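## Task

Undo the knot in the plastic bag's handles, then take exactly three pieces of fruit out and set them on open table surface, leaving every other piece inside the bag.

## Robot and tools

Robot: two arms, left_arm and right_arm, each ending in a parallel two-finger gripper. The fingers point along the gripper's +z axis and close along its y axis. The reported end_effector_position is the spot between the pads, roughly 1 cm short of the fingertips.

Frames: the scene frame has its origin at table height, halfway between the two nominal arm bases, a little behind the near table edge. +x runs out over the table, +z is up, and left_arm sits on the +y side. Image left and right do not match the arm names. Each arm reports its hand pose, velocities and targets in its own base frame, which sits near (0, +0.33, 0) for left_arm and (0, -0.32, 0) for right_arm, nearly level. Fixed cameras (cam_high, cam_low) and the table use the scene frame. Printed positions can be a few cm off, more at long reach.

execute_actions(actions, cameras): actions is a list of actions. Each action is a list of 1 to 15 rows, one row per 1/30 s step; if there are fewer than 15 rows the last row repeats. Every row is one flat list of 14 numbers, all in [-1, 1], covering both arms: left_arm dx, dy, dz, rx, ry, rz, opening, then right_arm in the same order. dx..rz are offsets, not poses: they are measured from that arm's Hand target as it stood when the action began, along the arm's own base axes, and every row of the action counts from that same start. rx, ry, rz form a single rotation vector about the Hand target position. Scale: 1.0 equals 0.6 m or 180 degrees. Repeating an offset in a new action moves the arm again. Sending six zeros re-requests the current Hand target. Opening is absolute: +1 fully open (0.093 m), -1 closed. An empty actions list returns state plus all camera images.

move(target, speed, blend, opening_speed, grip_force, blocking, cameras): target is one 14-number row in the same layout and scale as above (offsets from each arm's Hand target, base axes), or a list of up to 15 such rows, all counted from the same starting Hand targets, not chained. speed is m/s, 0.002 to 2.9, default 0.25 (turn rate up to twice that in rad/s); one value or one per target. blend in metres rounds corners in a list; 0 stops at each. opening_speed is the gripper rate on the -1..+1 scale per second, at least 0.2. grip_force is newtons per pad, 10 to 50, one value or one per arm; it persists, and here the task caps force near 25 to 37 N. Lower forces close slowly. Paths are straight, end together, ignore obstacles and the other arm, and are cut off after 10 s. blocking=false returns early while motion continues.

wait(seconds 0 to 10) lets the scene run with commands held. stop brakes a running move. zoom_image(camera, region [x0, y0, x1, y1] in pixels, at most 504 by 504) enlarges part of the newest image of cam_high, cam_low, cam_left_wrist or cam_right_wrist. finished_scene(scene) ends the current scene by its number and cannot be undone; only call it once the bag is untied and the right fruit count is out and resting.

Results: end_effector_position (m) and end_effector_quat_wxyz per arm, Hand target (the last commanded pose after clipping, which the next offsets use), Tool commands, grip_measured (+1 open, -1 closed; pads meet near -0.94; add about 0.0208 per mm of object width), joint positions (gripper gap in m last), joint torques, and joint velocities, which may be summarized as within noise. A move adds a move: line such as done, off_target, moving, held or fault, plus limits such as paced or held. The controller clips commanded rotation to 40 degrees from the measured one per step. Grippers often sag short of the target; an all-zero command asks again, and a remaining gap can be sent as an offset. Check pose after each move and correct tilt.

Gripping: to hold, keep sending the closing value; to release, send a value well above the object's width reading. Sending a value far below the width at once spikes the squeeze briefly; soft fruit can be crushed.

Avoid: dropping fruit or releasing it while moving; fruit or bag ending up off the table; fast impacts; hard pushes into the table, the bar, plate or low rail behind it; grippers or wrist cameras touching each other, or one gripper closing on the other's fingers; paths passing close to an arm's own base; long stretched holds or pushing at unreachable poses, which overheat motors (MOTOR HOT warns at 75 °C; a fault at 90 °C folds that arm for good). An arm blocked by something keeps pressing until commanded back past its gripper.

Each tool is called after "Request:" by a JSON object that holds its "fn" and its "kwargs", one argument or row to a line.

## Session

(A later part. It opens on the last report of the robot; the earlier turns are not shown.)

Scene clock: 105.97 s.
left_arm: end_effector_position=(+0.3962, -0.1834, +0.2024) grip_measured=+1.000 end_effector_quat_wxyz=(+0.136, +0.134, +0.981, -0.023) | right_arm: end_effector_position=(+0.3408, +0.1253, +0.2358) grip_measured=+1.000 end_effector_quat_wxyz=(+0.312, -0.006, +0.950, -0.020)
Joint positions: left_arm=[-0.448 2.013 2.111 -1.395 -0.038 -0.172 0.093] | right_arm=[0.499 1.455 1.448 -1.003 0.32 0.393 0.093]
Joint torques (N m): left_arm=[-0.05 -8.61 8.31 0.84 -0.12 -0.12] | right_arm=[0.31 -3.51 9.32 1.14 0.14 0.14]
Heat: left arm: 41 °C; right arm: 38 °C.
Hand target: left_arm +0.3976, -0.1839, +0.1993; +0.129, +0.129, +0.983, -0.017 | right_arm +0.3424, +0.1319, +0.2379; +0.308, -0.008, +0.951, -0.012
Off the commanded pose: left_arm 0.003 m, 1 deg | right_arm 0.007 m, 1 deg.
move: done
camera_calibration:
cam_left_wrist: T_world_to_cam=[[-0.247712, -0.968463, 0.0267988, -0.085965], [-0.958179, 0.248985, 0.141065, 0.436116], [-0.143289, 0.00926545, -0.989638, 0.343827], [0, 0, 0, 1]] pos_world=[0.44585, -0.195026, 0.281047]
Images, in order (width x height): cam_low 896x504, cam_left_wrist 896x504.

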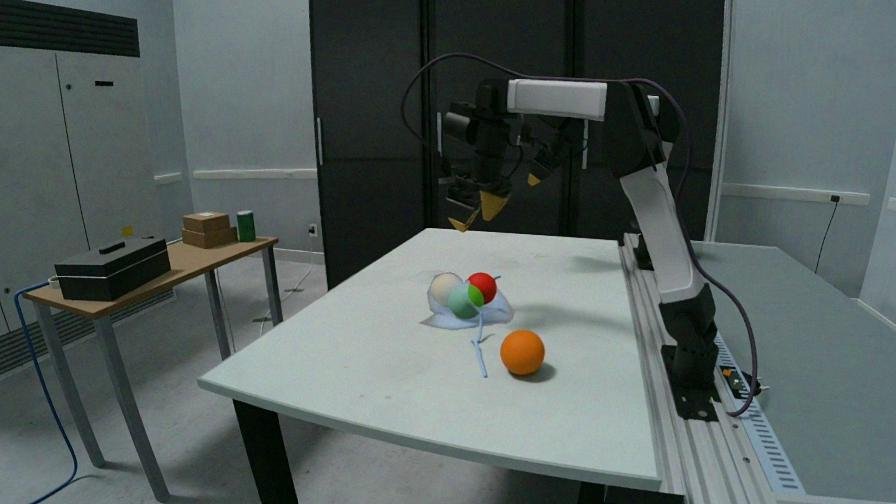

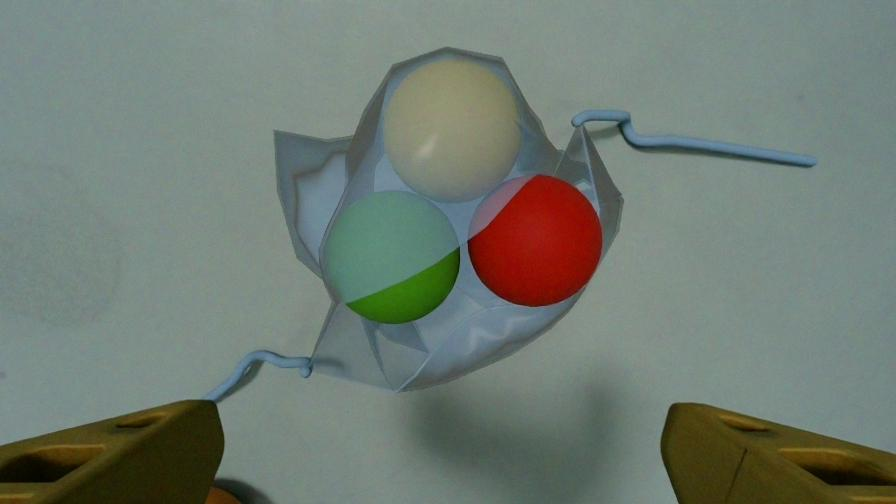

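Request:
{"fn": "move", "kwargs": {
  "target": [0.01, -0.094, -0.08, -0.083, 0.022, 0.322, 1, 0, 0, 0, 0, 0, 0, 1],
  "cameras": ["cam_left_wrist"]
}}

Scene clock: 110.10 s.
left_arm: end_effector_position=(+0.4036, -0.2351, +0.1646) grip_measured=+1.000 end_effector_quat_wxyz=(+0.106, -0.379, +0.915, -0.089) | right_arm: end_effector_position=(+0.3408, +0.1253, +0.2358) grip_measured=+1.000 end_effector_quat_wxyz=(+0.312, -0.006, +0.950, -0.020)
Joint positions: left_arm=[-0.552 2.116 2.111 -1.295 -0.067 -1.328 0.093] | right_arm=[0.499 1.455 1.448 -1.003 0.32 0.393 0.093]
Joint torques (N m): left_arm=[-0.75 -9.57 5.09 1.09 -0.22 -0.12] | right_arm=[0.32 -3.45 9.55 1.15 0.14 0.12]
Heat: left arm: 41 °C; right arm: 38 °C.
Hand target: left_arm +0.4035, -0.2403, +0.1512; +0.103, -0.380, +0.916, -0.079 | right_arm +0.3424, +0.1319, +0.2379; +0.308, -0.008, +0.951, -0.012
Off the commanded pose: left_arm 0.014 m, 1 deg | right_arm 0.007 m, 1 deg.
move: off_target (left_arm)
camera_calibration:
cam_left_wrist: T_world_to_cam=[[0.689298, -0.677455, 0.256756, -0.480862], [-0.723996, -0.631201, 0.278236, 0.137407], [-0.026428, -0.377677, -0.92556, 0.159246], [0, 0, 0, 1]] pos_world=[0.435148, -0.178887, 0.232624]
Images, in order (width x height): cam_left_wrist 896x504.

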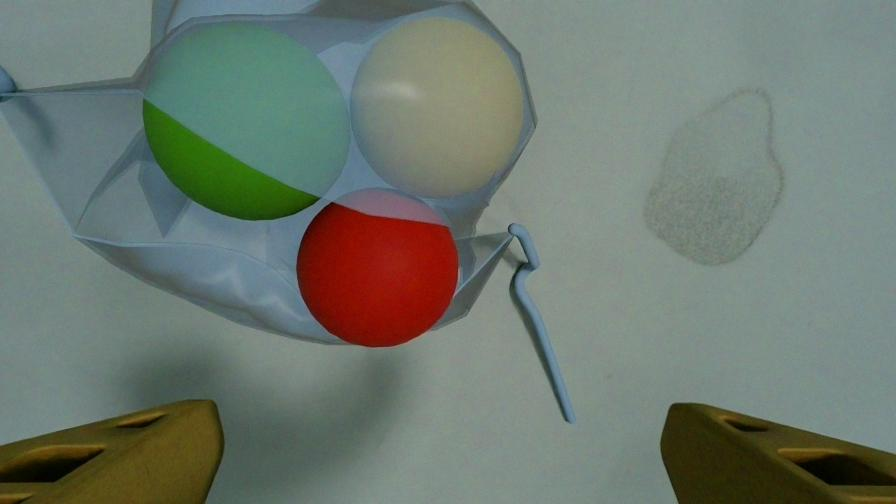

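Request:
{"fn": "move", "kwargs": {
  "target": [
    [-0.002, -0.002, -0.185, 0, 0, 0, 1, 0, 0, 0, 0, 0, 0, 1],
    [-0.002, -0.002, -0.185, 0, 0, 0, 0.05, 0, 0, 0, 0, 0, 0, 1]
  ],
  "cameras": ["cam_left_wrist","cam_low"],
  "speed": 0.1,
  "opening_speed": 1.0
}}

Request:
{"fn": "zoom_image", "kwargs": {
  "camera": "cam_low",
  "region": [390, 220, 540, 360]
}}

Scene clock: 114.07 s.
left_arm: end_effector_position=(+0.4059, -0.2378, +0.0525) grip_measured=+0.190 end_effector_quat_wxyz=(+0.106, -0.380, +0.915, -0.088) | right_arm: end_effector_position=(+0.3408, +0.1253, +0.2358) grip_measured=+1.000 end_effector_quat_wxyz=(+0.312, -0.006, +0.950, -0.020)
Joint positions: left_arm=[-0.555 2.127 1.681 -0.857 -0.069 -1.333 0.054] | right_arm=[0.499 1.455 1.448 -1.003 0.32 0.393 0.093]
Joint torques (N m): left_arm=[-0.9 -9.92 5.29 1.1 -0.18 -0.1] | right_arm=[0.36 -3.45 9.51 1.16 0.11 0.15]
Heat: left arm: 41 °C; right arm: 38 °C.
Hand target: left_arm +0.4023, -0.2416, +0.0402; +0.103, -0.380, +0.916, -0.079 | right_arm +0.3424, +0.1319, +0.2379; +0.308, -0.008, +0.951, -0.012
Off the commanded pose: left_arm 0.013 m, 1 deg | right_arm 0.007 m, 1 deg.
move: off_target (left_arm); target 2's new opening was sent with left_arm's hand 0.013 m and 1 deg from that target
camera_calibration:
cam_left_wrist: T_world_to_cam=[[0.691318, -0.676406, 0.254076, -0.455863], [-0.72203, -0.633354, 0.278452, 0.167281], [-0.0274269, -0.37595, -0.926234, 0.0553644], [0, 0, 0, 1]] pos_world=[0.437447, -0.181586, 0.120524]
Images, in order (width x height): cam_low 896x504, cam_left_wrist 896x504.

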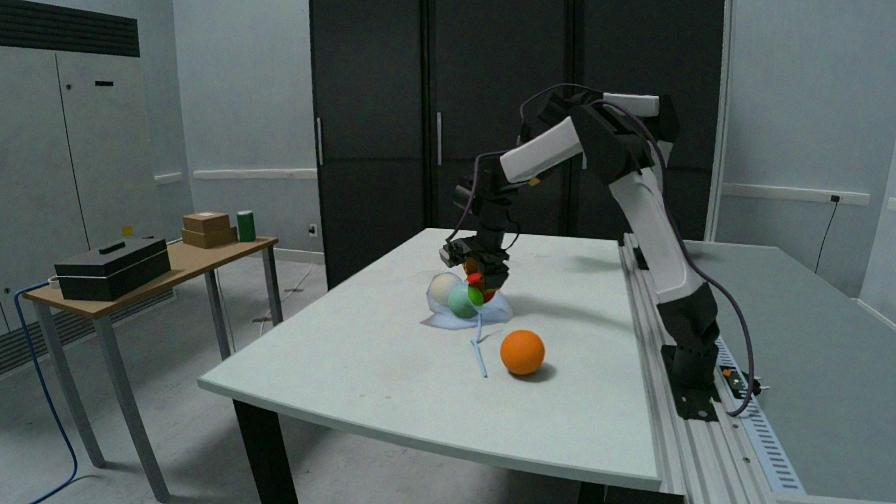

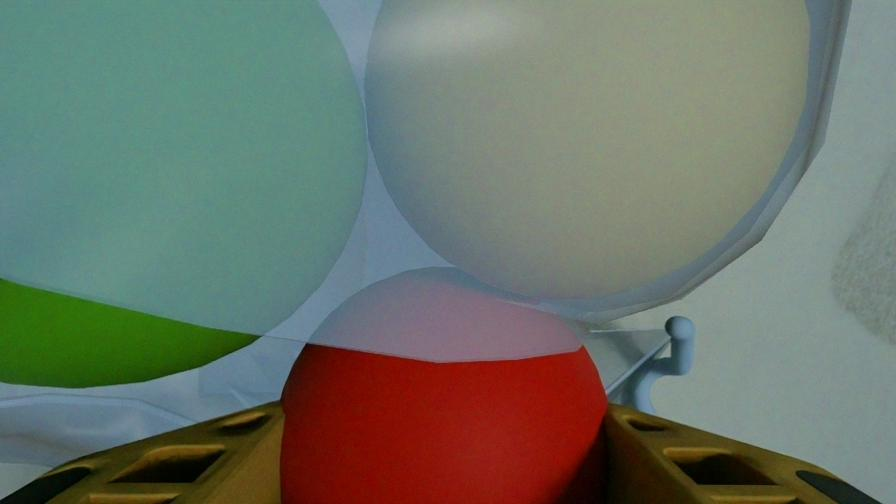

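Scaled by 3.360 from the camera's 896x504 image, which has a finer 1280x720 frame.

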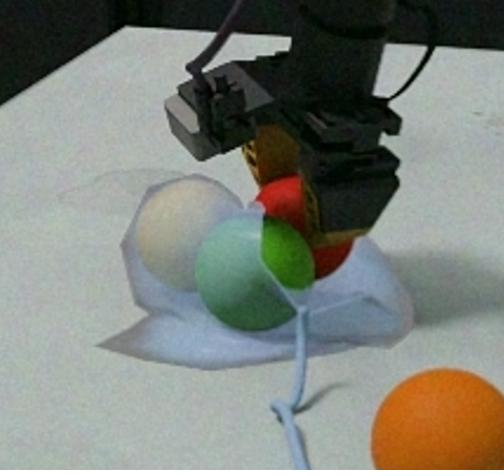

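Request:
{"fn": "move", "kwargs": {
  "target": [-0.1, -0.02, 0.15, 0, 0, 0, -0.05, 0, 0, 0, 0, 0, 0, 1],
  "cameras": ["cam_left_wrist","cam_low"],
  "speed": 0.12
}}

Scene clock: 116.33 s.
left_arm: end_effector_position=(+0.3419, -0.2496, +0.1114) grip_measured=+0.190 end_effector_quat_wxyz=(+0.090, -0.378, +0.919, -0.064) | right_arm: end_effector_position=(+0.3408, +0.1253, +0.2358) grip_measured=+1.000 end_effector_quat_wxyz=(+0.312, -0.006, +0.950, -0.020)
Joint positions: left_arm=[-0.668 1.97 1.696 -1.095 -0.094 -1.439 0.054] | right_arm=[0.499 1.455 1.448 -1.003 0.32 0.393 0.093]
Joint torques (N m): left_arm=[-0.54 -12.37 8.53 0.69 -0.25 -0.1] | right_arm=[0.28 -3.45 9.39 1.16 0.14 0.13]
Heat: left arm: 42 °C; right arm: 38 °C.
Hand target: left_arm +0.3424, -0.2535, +0.1302; +0.103, -0.380, +0.916, -0.079 | right_arm +0.3424, +0.1319, +0.2379; +0.308, -0.008, +0.951, -0.012
Off the commanded pose: left_arm 0.019 m, 2 deg | right_arm 0.007 m, 1 deg.
move: off_target (left_arm)
camera_calibration:
cam_left_wrist: T_world_to_cam=[[0.699051, -0.68677, 0.199183, -0.433641], [-0.711341, -0.639467, 0.291676, 0.0904685], [-0.0729439, -0.345584, -0.935549, 0.127879], [0, 0, 0, 1]] pos_world=[0.37682, -0.195767, 0.179624]
Images, in order (width x height): cam_low 896x504, cam_left_wrist 896x504.

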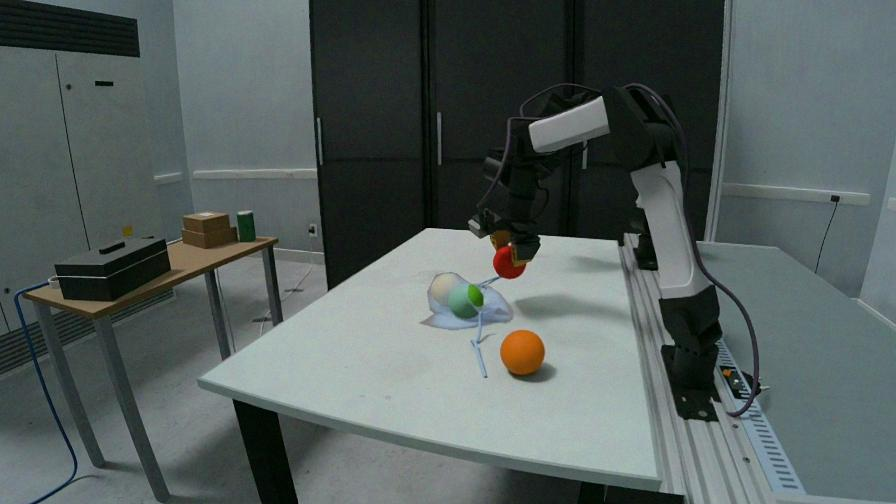

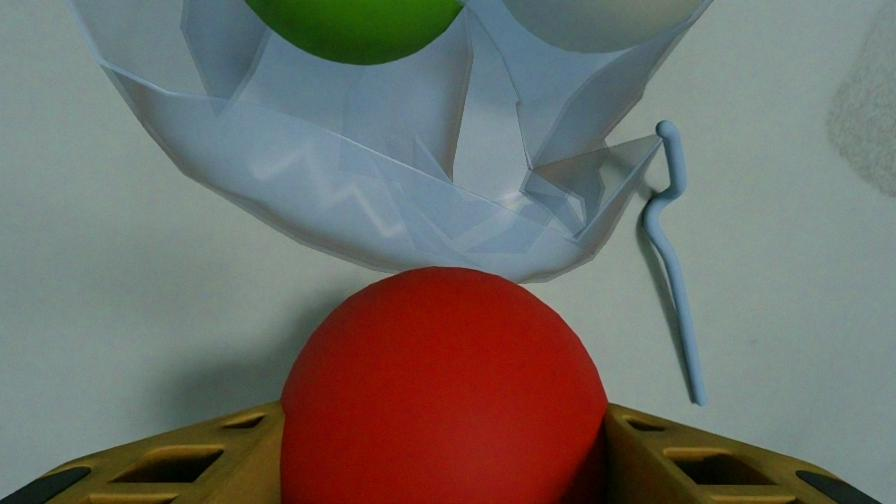

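Request:
{"fn": "move", "kwargs": {
  "target": [
    [-0.15, 0.22, 0.01, 0, 0, 0, -0.05, 0, 0, 0, 0, 0, 0, 1],
    [-0.15, 0.22, -0.137, 0, 0, 0, -0.05, 0, 0, 0, 0, 0, 0, 1],
    [-0.15, 0.22, -0.14, 0, 0, 0, 0.75, 0, 0, 0, 0, 0, 0, 1],
    [-0.15, 0.22, 0.11, 0, 0, 0, 0.75, 0, 0, 0, 0, 0, 0, 1]
  ],
  "cameras": ["cam_low"],
  "speed": [0.2,0.1,0.1,0.15],
  "opening_speed": 1.0
}}

Request:
{"fn": "move", "kwargs": {
  "target": [0.25, -0.16, 0, 0, 0, 0, 1, 0, 0, 0, 0, 0, 0, 1],
  "cameras": ["cam_low","cam_left_wrist"]
}}

Scene clock: 123.37 s.
left_arm: end_effector_position=(+0.2527, -0.1205, +0.1949) grip_measured=+0.748 end_effector_quat_wxyz=(+0.112, -0.383, +0.913, -0.080) | right_arm: end_effector_position=(+0.3408, +0.1253, +0.2358) grip_measured=+1.000 end_effector_quat_wxyz=(+0.312, -0.006, +0.950, -0.020)
Joint positions: left_arm=[-0.488 1.379 1.361 -1.285 -0.071 -1.273 0.081] | right_arm=[0.499 1.455 1.448 -1.003 0.32 0.393 0.093]
Joint torques (N m): left_arm=[0.64 -3.89 7.97 0.77 0.07 0.14] | right_arm=[0.32 -3.47 9.46 1.16 0.13 0.13]
Heat: left arm: 41 °C; right arm: 38 °C.
Hand target: left_arm +0.2523, -0.1215, +0.1961; +0.103, -0.380, +0.916, -0.079 | right_arm +0.3424, +0.1319, +0.2380; +0.308, -0.008, +0.951, -0.012
Off the commanded pose: left_arm 0.002 m, 1 deg | right_arm 0.007 m, 1 deg.
move: done
Images, in order (width x height): cam_low 896x504.

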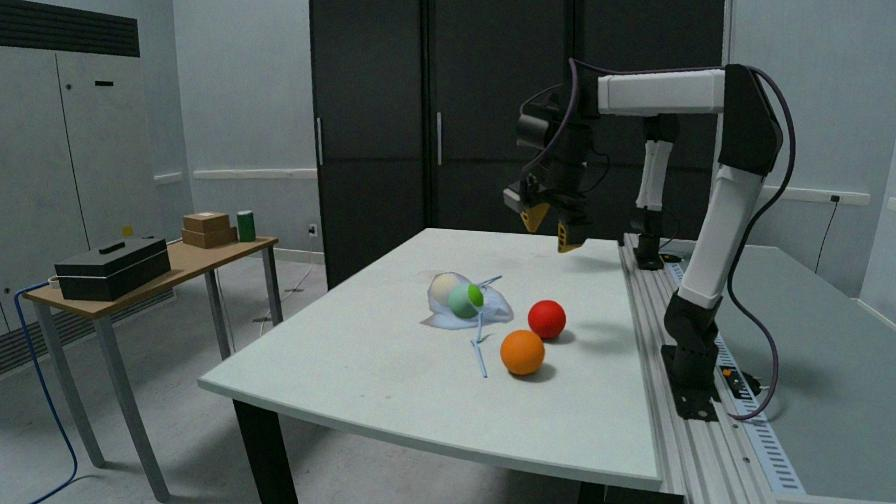

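Scene clock: 125.03 s.
left_arm: end_effector_position=(+0.4046, -0.2108, +0.2004) grip_measured=+1.000 end_effector_quat_wxyz=(+0.112, -0.380, +0.914, -0.084) | right_arm: end_effector_position=(+0.3408, +0.1253, +0.2358) grip_measured=+1.000 end_effector_quat_wxyz=(+0.312, -0.006, +0.950, -0.020)
Joint positions: left_arm=[-0.507 2.118 2.262 -1.444 -0.071 -1.285 0.093] | right_arm=[0.499 1.455 1.448 -1.003 0.32 0.393 0.093]
Joint torques (N m): left_arm=[-0.83 -9.31 7.99 0.77 -0.04 -0.11] | right_arm=[0.31 -3.52 9.44 1.16 0.12 0.12]
Heat: left arm: 40 °C; right arm: 39 °C.
Hand target: left_arm +0.4024, -0.2174, +0.1962; +0.103, -0.380, +0.916, -0.079 | right_arm +0.3424, +0.1319, +0.2380; +0.308, -0.008, +0.951, -0.012
Off the commanded pose: left_arm 0.008 m, 1 deg | right_arm 0.007 m, 1 deg.
move: done
camera_calibration:
cam_left_wrist: T_world_to_cam=[[0.69112, -0.677593, 0.251436, -0.473976], [-0.72249, -0.638566, 0.265032, 0.143983], [-0.0190256, -0.364829, -0.93088, 0.2024], [0, 0, 0, 1]] pos_world=[0.435451, -0.155379, 0.269425]
Images, in order (width x height): cam_low 896x504, cam_left_wrist 896x504.

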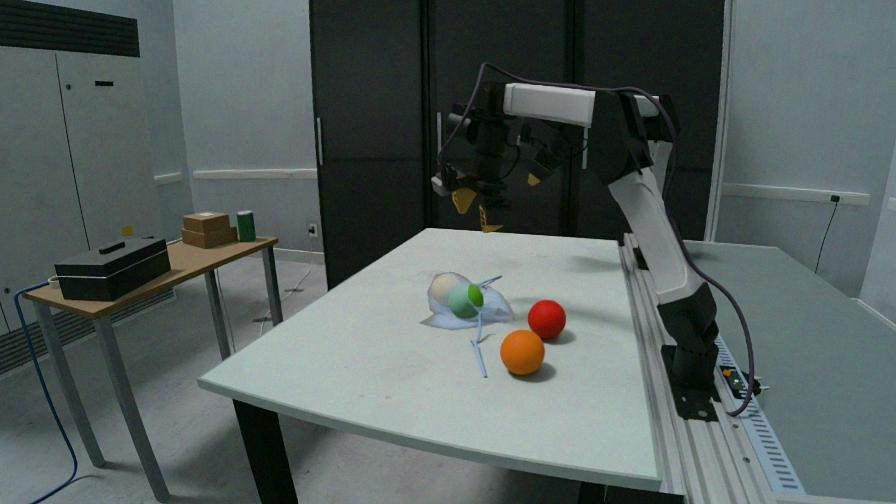

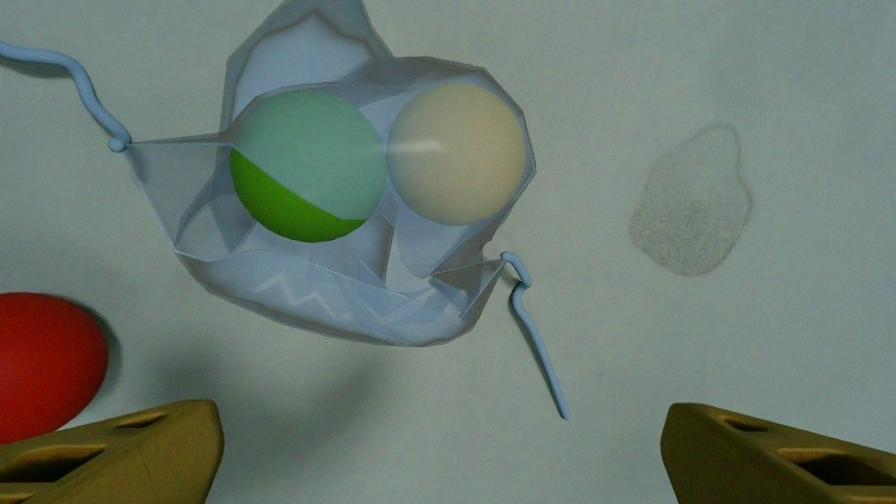

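Request:
{"fn": "move", "kwargs": {
  "target": [
    [0.097, 0.155, -0.1, 0, 0, 0, -1, 0, 0, 0, 0, 0, 0, 1],
    [0.097, 0.155, -0.26, 0, 0, 0, -1, 0, 0, 0, 0, 0, 0, 1],
    [0.018, 0.085, -0.26, 0, 0, 0, -1, 0, 0, 0, 0, 0, 0, 1],
    [0.08, 0.14, -0.26, 0, 0, 0, -1, 0, 0, 0, 0, 0, 0, 1],
    [0.06, 0.04, 0.0, 0, 0, 0, -1, 0, 0, 0, 0, 0, 0, 1]
  ],
  "speed": [0.25,0.15,0.07,0.15,0.2],
  "cameras": ["cam_low","cam_left_wrist"]
}}

Scene clock: 134.53 s.
left_arm: end_effector_position=(+0.4390, -0.1910, +0.2012) grip_measured=-0.973 end_effector_quat_wxyz=(+0.108, -0.377, +0.916, -0.089) | right_arm: end_effector_position=(+0.3408, +0.1253, +0.2358) grip_measured=+1.000 end_effector_quat_wxyz=(+0.312, -0.006, +0.950, -0.020)
Joint positions: left_arm=[-0.422 2.268 2.517 -1.541 -0.034 -1.199 0] | right_arm=[0.499 1.455 1.448 -1.003 0.32 0.393 0.093]
Joint torques (N m): left_arm=[-0.51 -10.17 7.71 0.8 -0.17 -0.1] | right_arm=[0.38 -3.45 9.46 1.16 0.14 0.14]
Heat: left arm: 41 °C; right arm: 39 °C.
Hand target: left_arm +0.4384, -0.1935, +0.1963; +0.103, -0.380, +0.916, -0.079 | right_arm +0.3424, +0.1319, +0.2380; +0.308, -0.008, +0.951, -0.012
Off the commanded pose: left_arm 0.006 m, 1 deg | right_arm 0.007 m, 1 deg.
move: done
camera_calibration:
cam_left_wrist: T_world_to_cam=[[0.686225, -0.68051, 0.256907, -0.484048], [-0.726937, -0.629157, 0.27518, 0.183065], [-0.0256274, -0.375591, -0.926431, 0.210965], [0, 0, 0, 1]] pos_world=[0.470649, -0.134986, 0.269425]
Images, in order (width x height): cam_low 896x504, cam_left_wrist 896x504.

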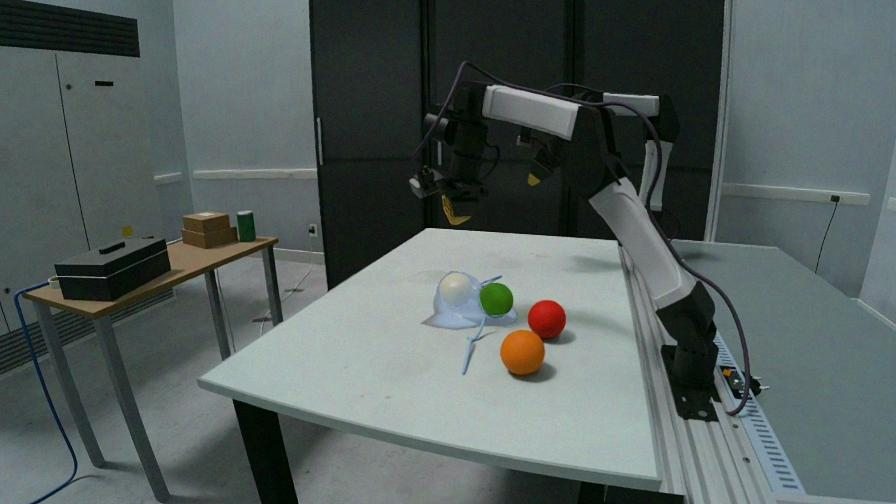

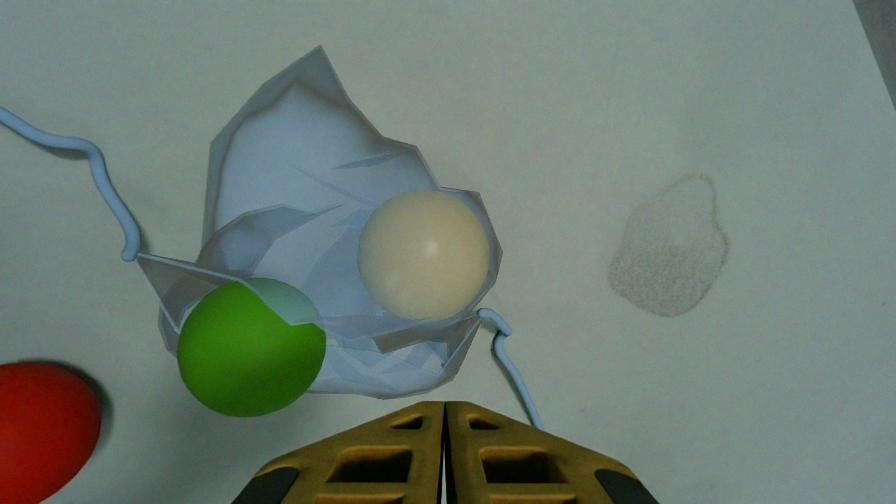

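Request:
{"fn": "move", "kwargs": {
  "target": [
    [-0.137, 0.009, -0.09, -0.035, 0.009, 0.134, 1, 0, 0, 0, 0, 0, 0, 1],
    [-0.137, 0.009, -0.257, -0.035, 0.009, 0.134, 1, 0, 0, 0, 0, 0, 0, 1],
    [-0.137, 0.009, -0.257, -0.035, 0.009, 0.134, 0, 0, 0, 0, 0, 0, 0, 1],
    [-0.2, -0.02, -0.1, -0.035, 0.009, 0.134, -0.05, 0, 0, 0, 0, 0, 0, 1]
  ],
  "speed": [0.2,0.1,0.1,0.1],
  "opening_speed": 1.2,
  "cameras": ["cam_low","cam_left_wrist"]
}}

Scene clock: 142.73 s.
left_arm: end_effector_position=(+0.3176, -0.2018, +0.1208) grip_measured=+0.223 end_effector_quat_wxyz=(+0.074, -0.569, +0.815, -0.086) | right_arm: end_effector_position=(+0.3408, +0.1253, +0.2358) grip_measured=+1.000 end_effector_quat_wxyz=(+0.312, -0.006, +0.950, -0.020)
Joint positions: left_arm=[-0.601 1.772 1.472 -1.057 -0.078 -1.811 0.056] | right_arm=[0.499 1.455 1.448 -1.003 0.32 0.393 0.093]
Joint torques (N m): left_arm=[-0.7 -10.32 8.49 0.66 -0.22 -0.11] | right_arm=[0.38 -3.43 9.47 1.17 0.15 0.14]
Heat: left arm: 41 °C; right arm: 39 °C.
Hand target: left_arm +0.3183, -0.2055, +0.1362; +0.084, -0.569, +0.812, -0.100 | right_arm +0.3424, +0.1319, +0.2380; +0.308, -0.008, +0.951, -0.012
Off the commanded pose: left_arm 0.016 m, 2 deg | right_arm 0.007 m, 1 deg.
move: off_target (left_arm); target 4's new opening was sent with left_arm's hand 0.016 m and 2 deg from that target
camera_calibration:
cam_left_wrist: T_world_to_cam=[[0.919793, -0.31405, 0.235275, -0.385017], [-0.384289, -0.842215, 0.378148, -0.0541799], [0.0793945, -0.438231, -0.895349, 0.0794661], [0, 0, 0, 1]] pos_world=[0.327006, -0.131721, 0.182223]
Images, in order (width x height): cam_low 896x504, cam_left_wrist 896x504.

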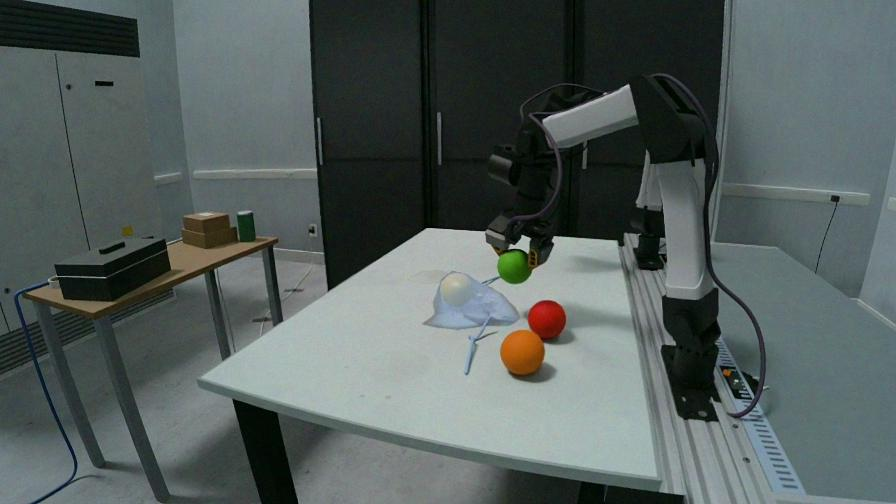

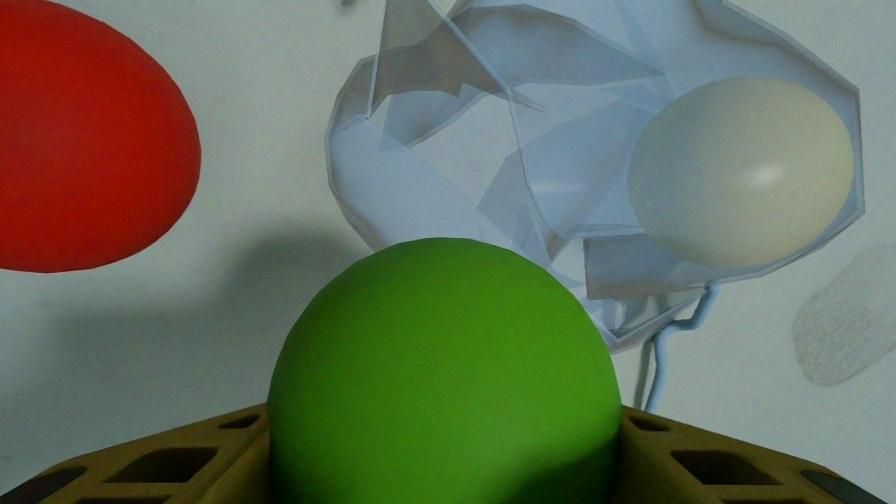

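Request:
{"fn": "move", "kwargs": {
  "target": [
    [-0.13, -0.058, 0, 0, 0, 0, -0.05, 0, 0, 0, 0, 0, 0, 1],
    [-0.13, -0.058, -0.147, 0, 0, 0, -0.05, 0, 0, 0, 0, 0, 0, 1],
    [-0.13, -0.058, -0.15, 0, 0, 0, 0.75, 0, 0, 0, 0, 0, 0, 1],
    [-0.13, -0.058, 0.13, 0, 0, 0, 0.75, 0, 0, 0, 0, 0, 0, 1]
  ],
  "cameras": ["cam_low","cam_high"],
  "speed": [0.2,0.1,0.1,0.15],
  "opening_speed": 1.0
}}

Request:
{"fn": "zoom_image", "kwargs": {
  "camera": "cam_high",
  "region": [440, 140, 640, 300]
}}

Scene clock: 149.87 s.
left_arm: end_effector_position=(+0.2398, -0.2392, +0.2151) grip_measured=+0.748 end_effector_quat_wxyz=(+0.081, -0.566, +0.813, -0.108) | right_arm: end_effector_position=(+0.3408, +0.1253, +0.2358) grip_measured=+1.000 end_effector_quat_wxyz=(+0.312, -0.006, +0.950, -0.020)
Joint positions: left_arm=[-0.852 1.647 1.699 -1.387 -0.137 -2.051 0.081] | right_arm=[0.499 1.455 1.448 -1.003 0.32 0.393 0.093]
Joint torques (N m): left_arm=[-0.17 -5.72 7.68 0.7 -0.24 -0.09] | right_arm=[0.35 -3.47 9.44 1.16 0.14 0.13]
Heat: left arm: 40 °C; right arm: 39 °C.
Hand target: left_arm +0.2404, -0.2403, +0.2142; +0.084, -0.569, +0.812, -0.101 | right_arm +0.3424, +0.1319, +0.2380; +0.308, -0.008, +0.951, -0.012
Off the commanded pose: left_arm 0.002 m, 1 deg | right_arm 0.007 m, 1 deg.
move: done
Images, in order (width x height): cam_high 896x504, cam_low 896x504.

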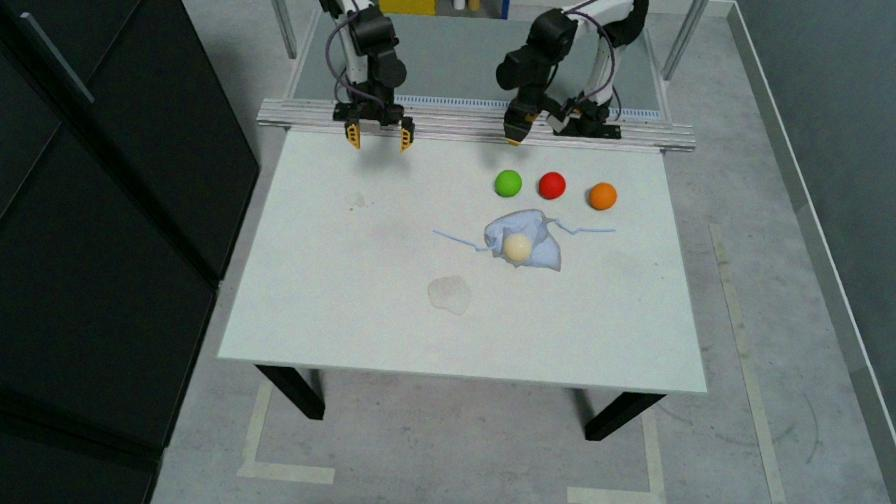

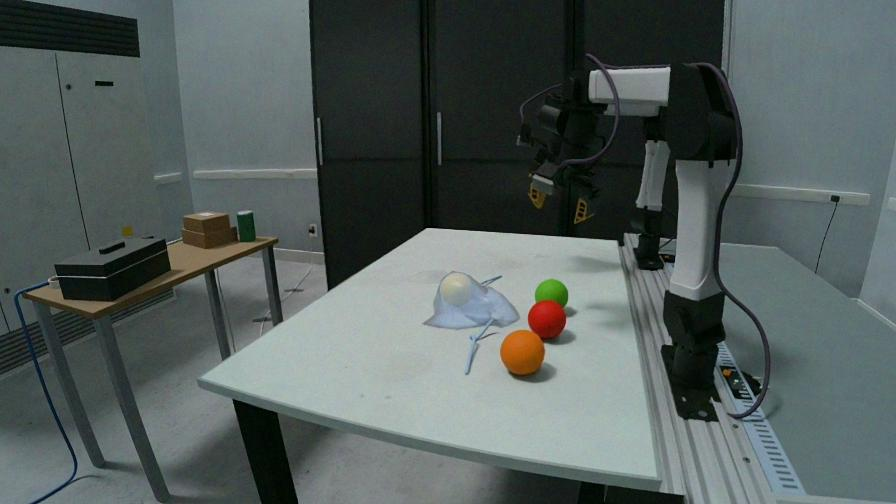

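Scaled by 2.520 from the camera's 896x504 image, which has a finer 1280x720 frame.

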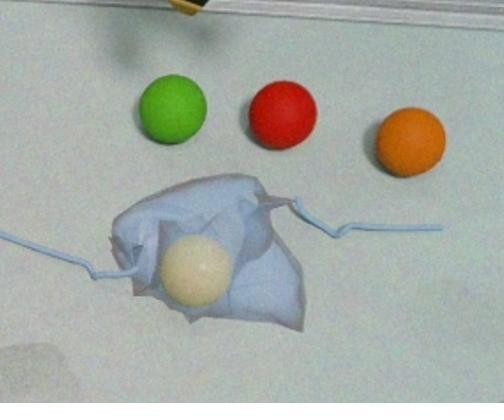

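Three out, one in the bag.

Request:
{"fn": "finished_scene", "kwargs": {
  "scene": 1
}}

The scene is finished: the task was done.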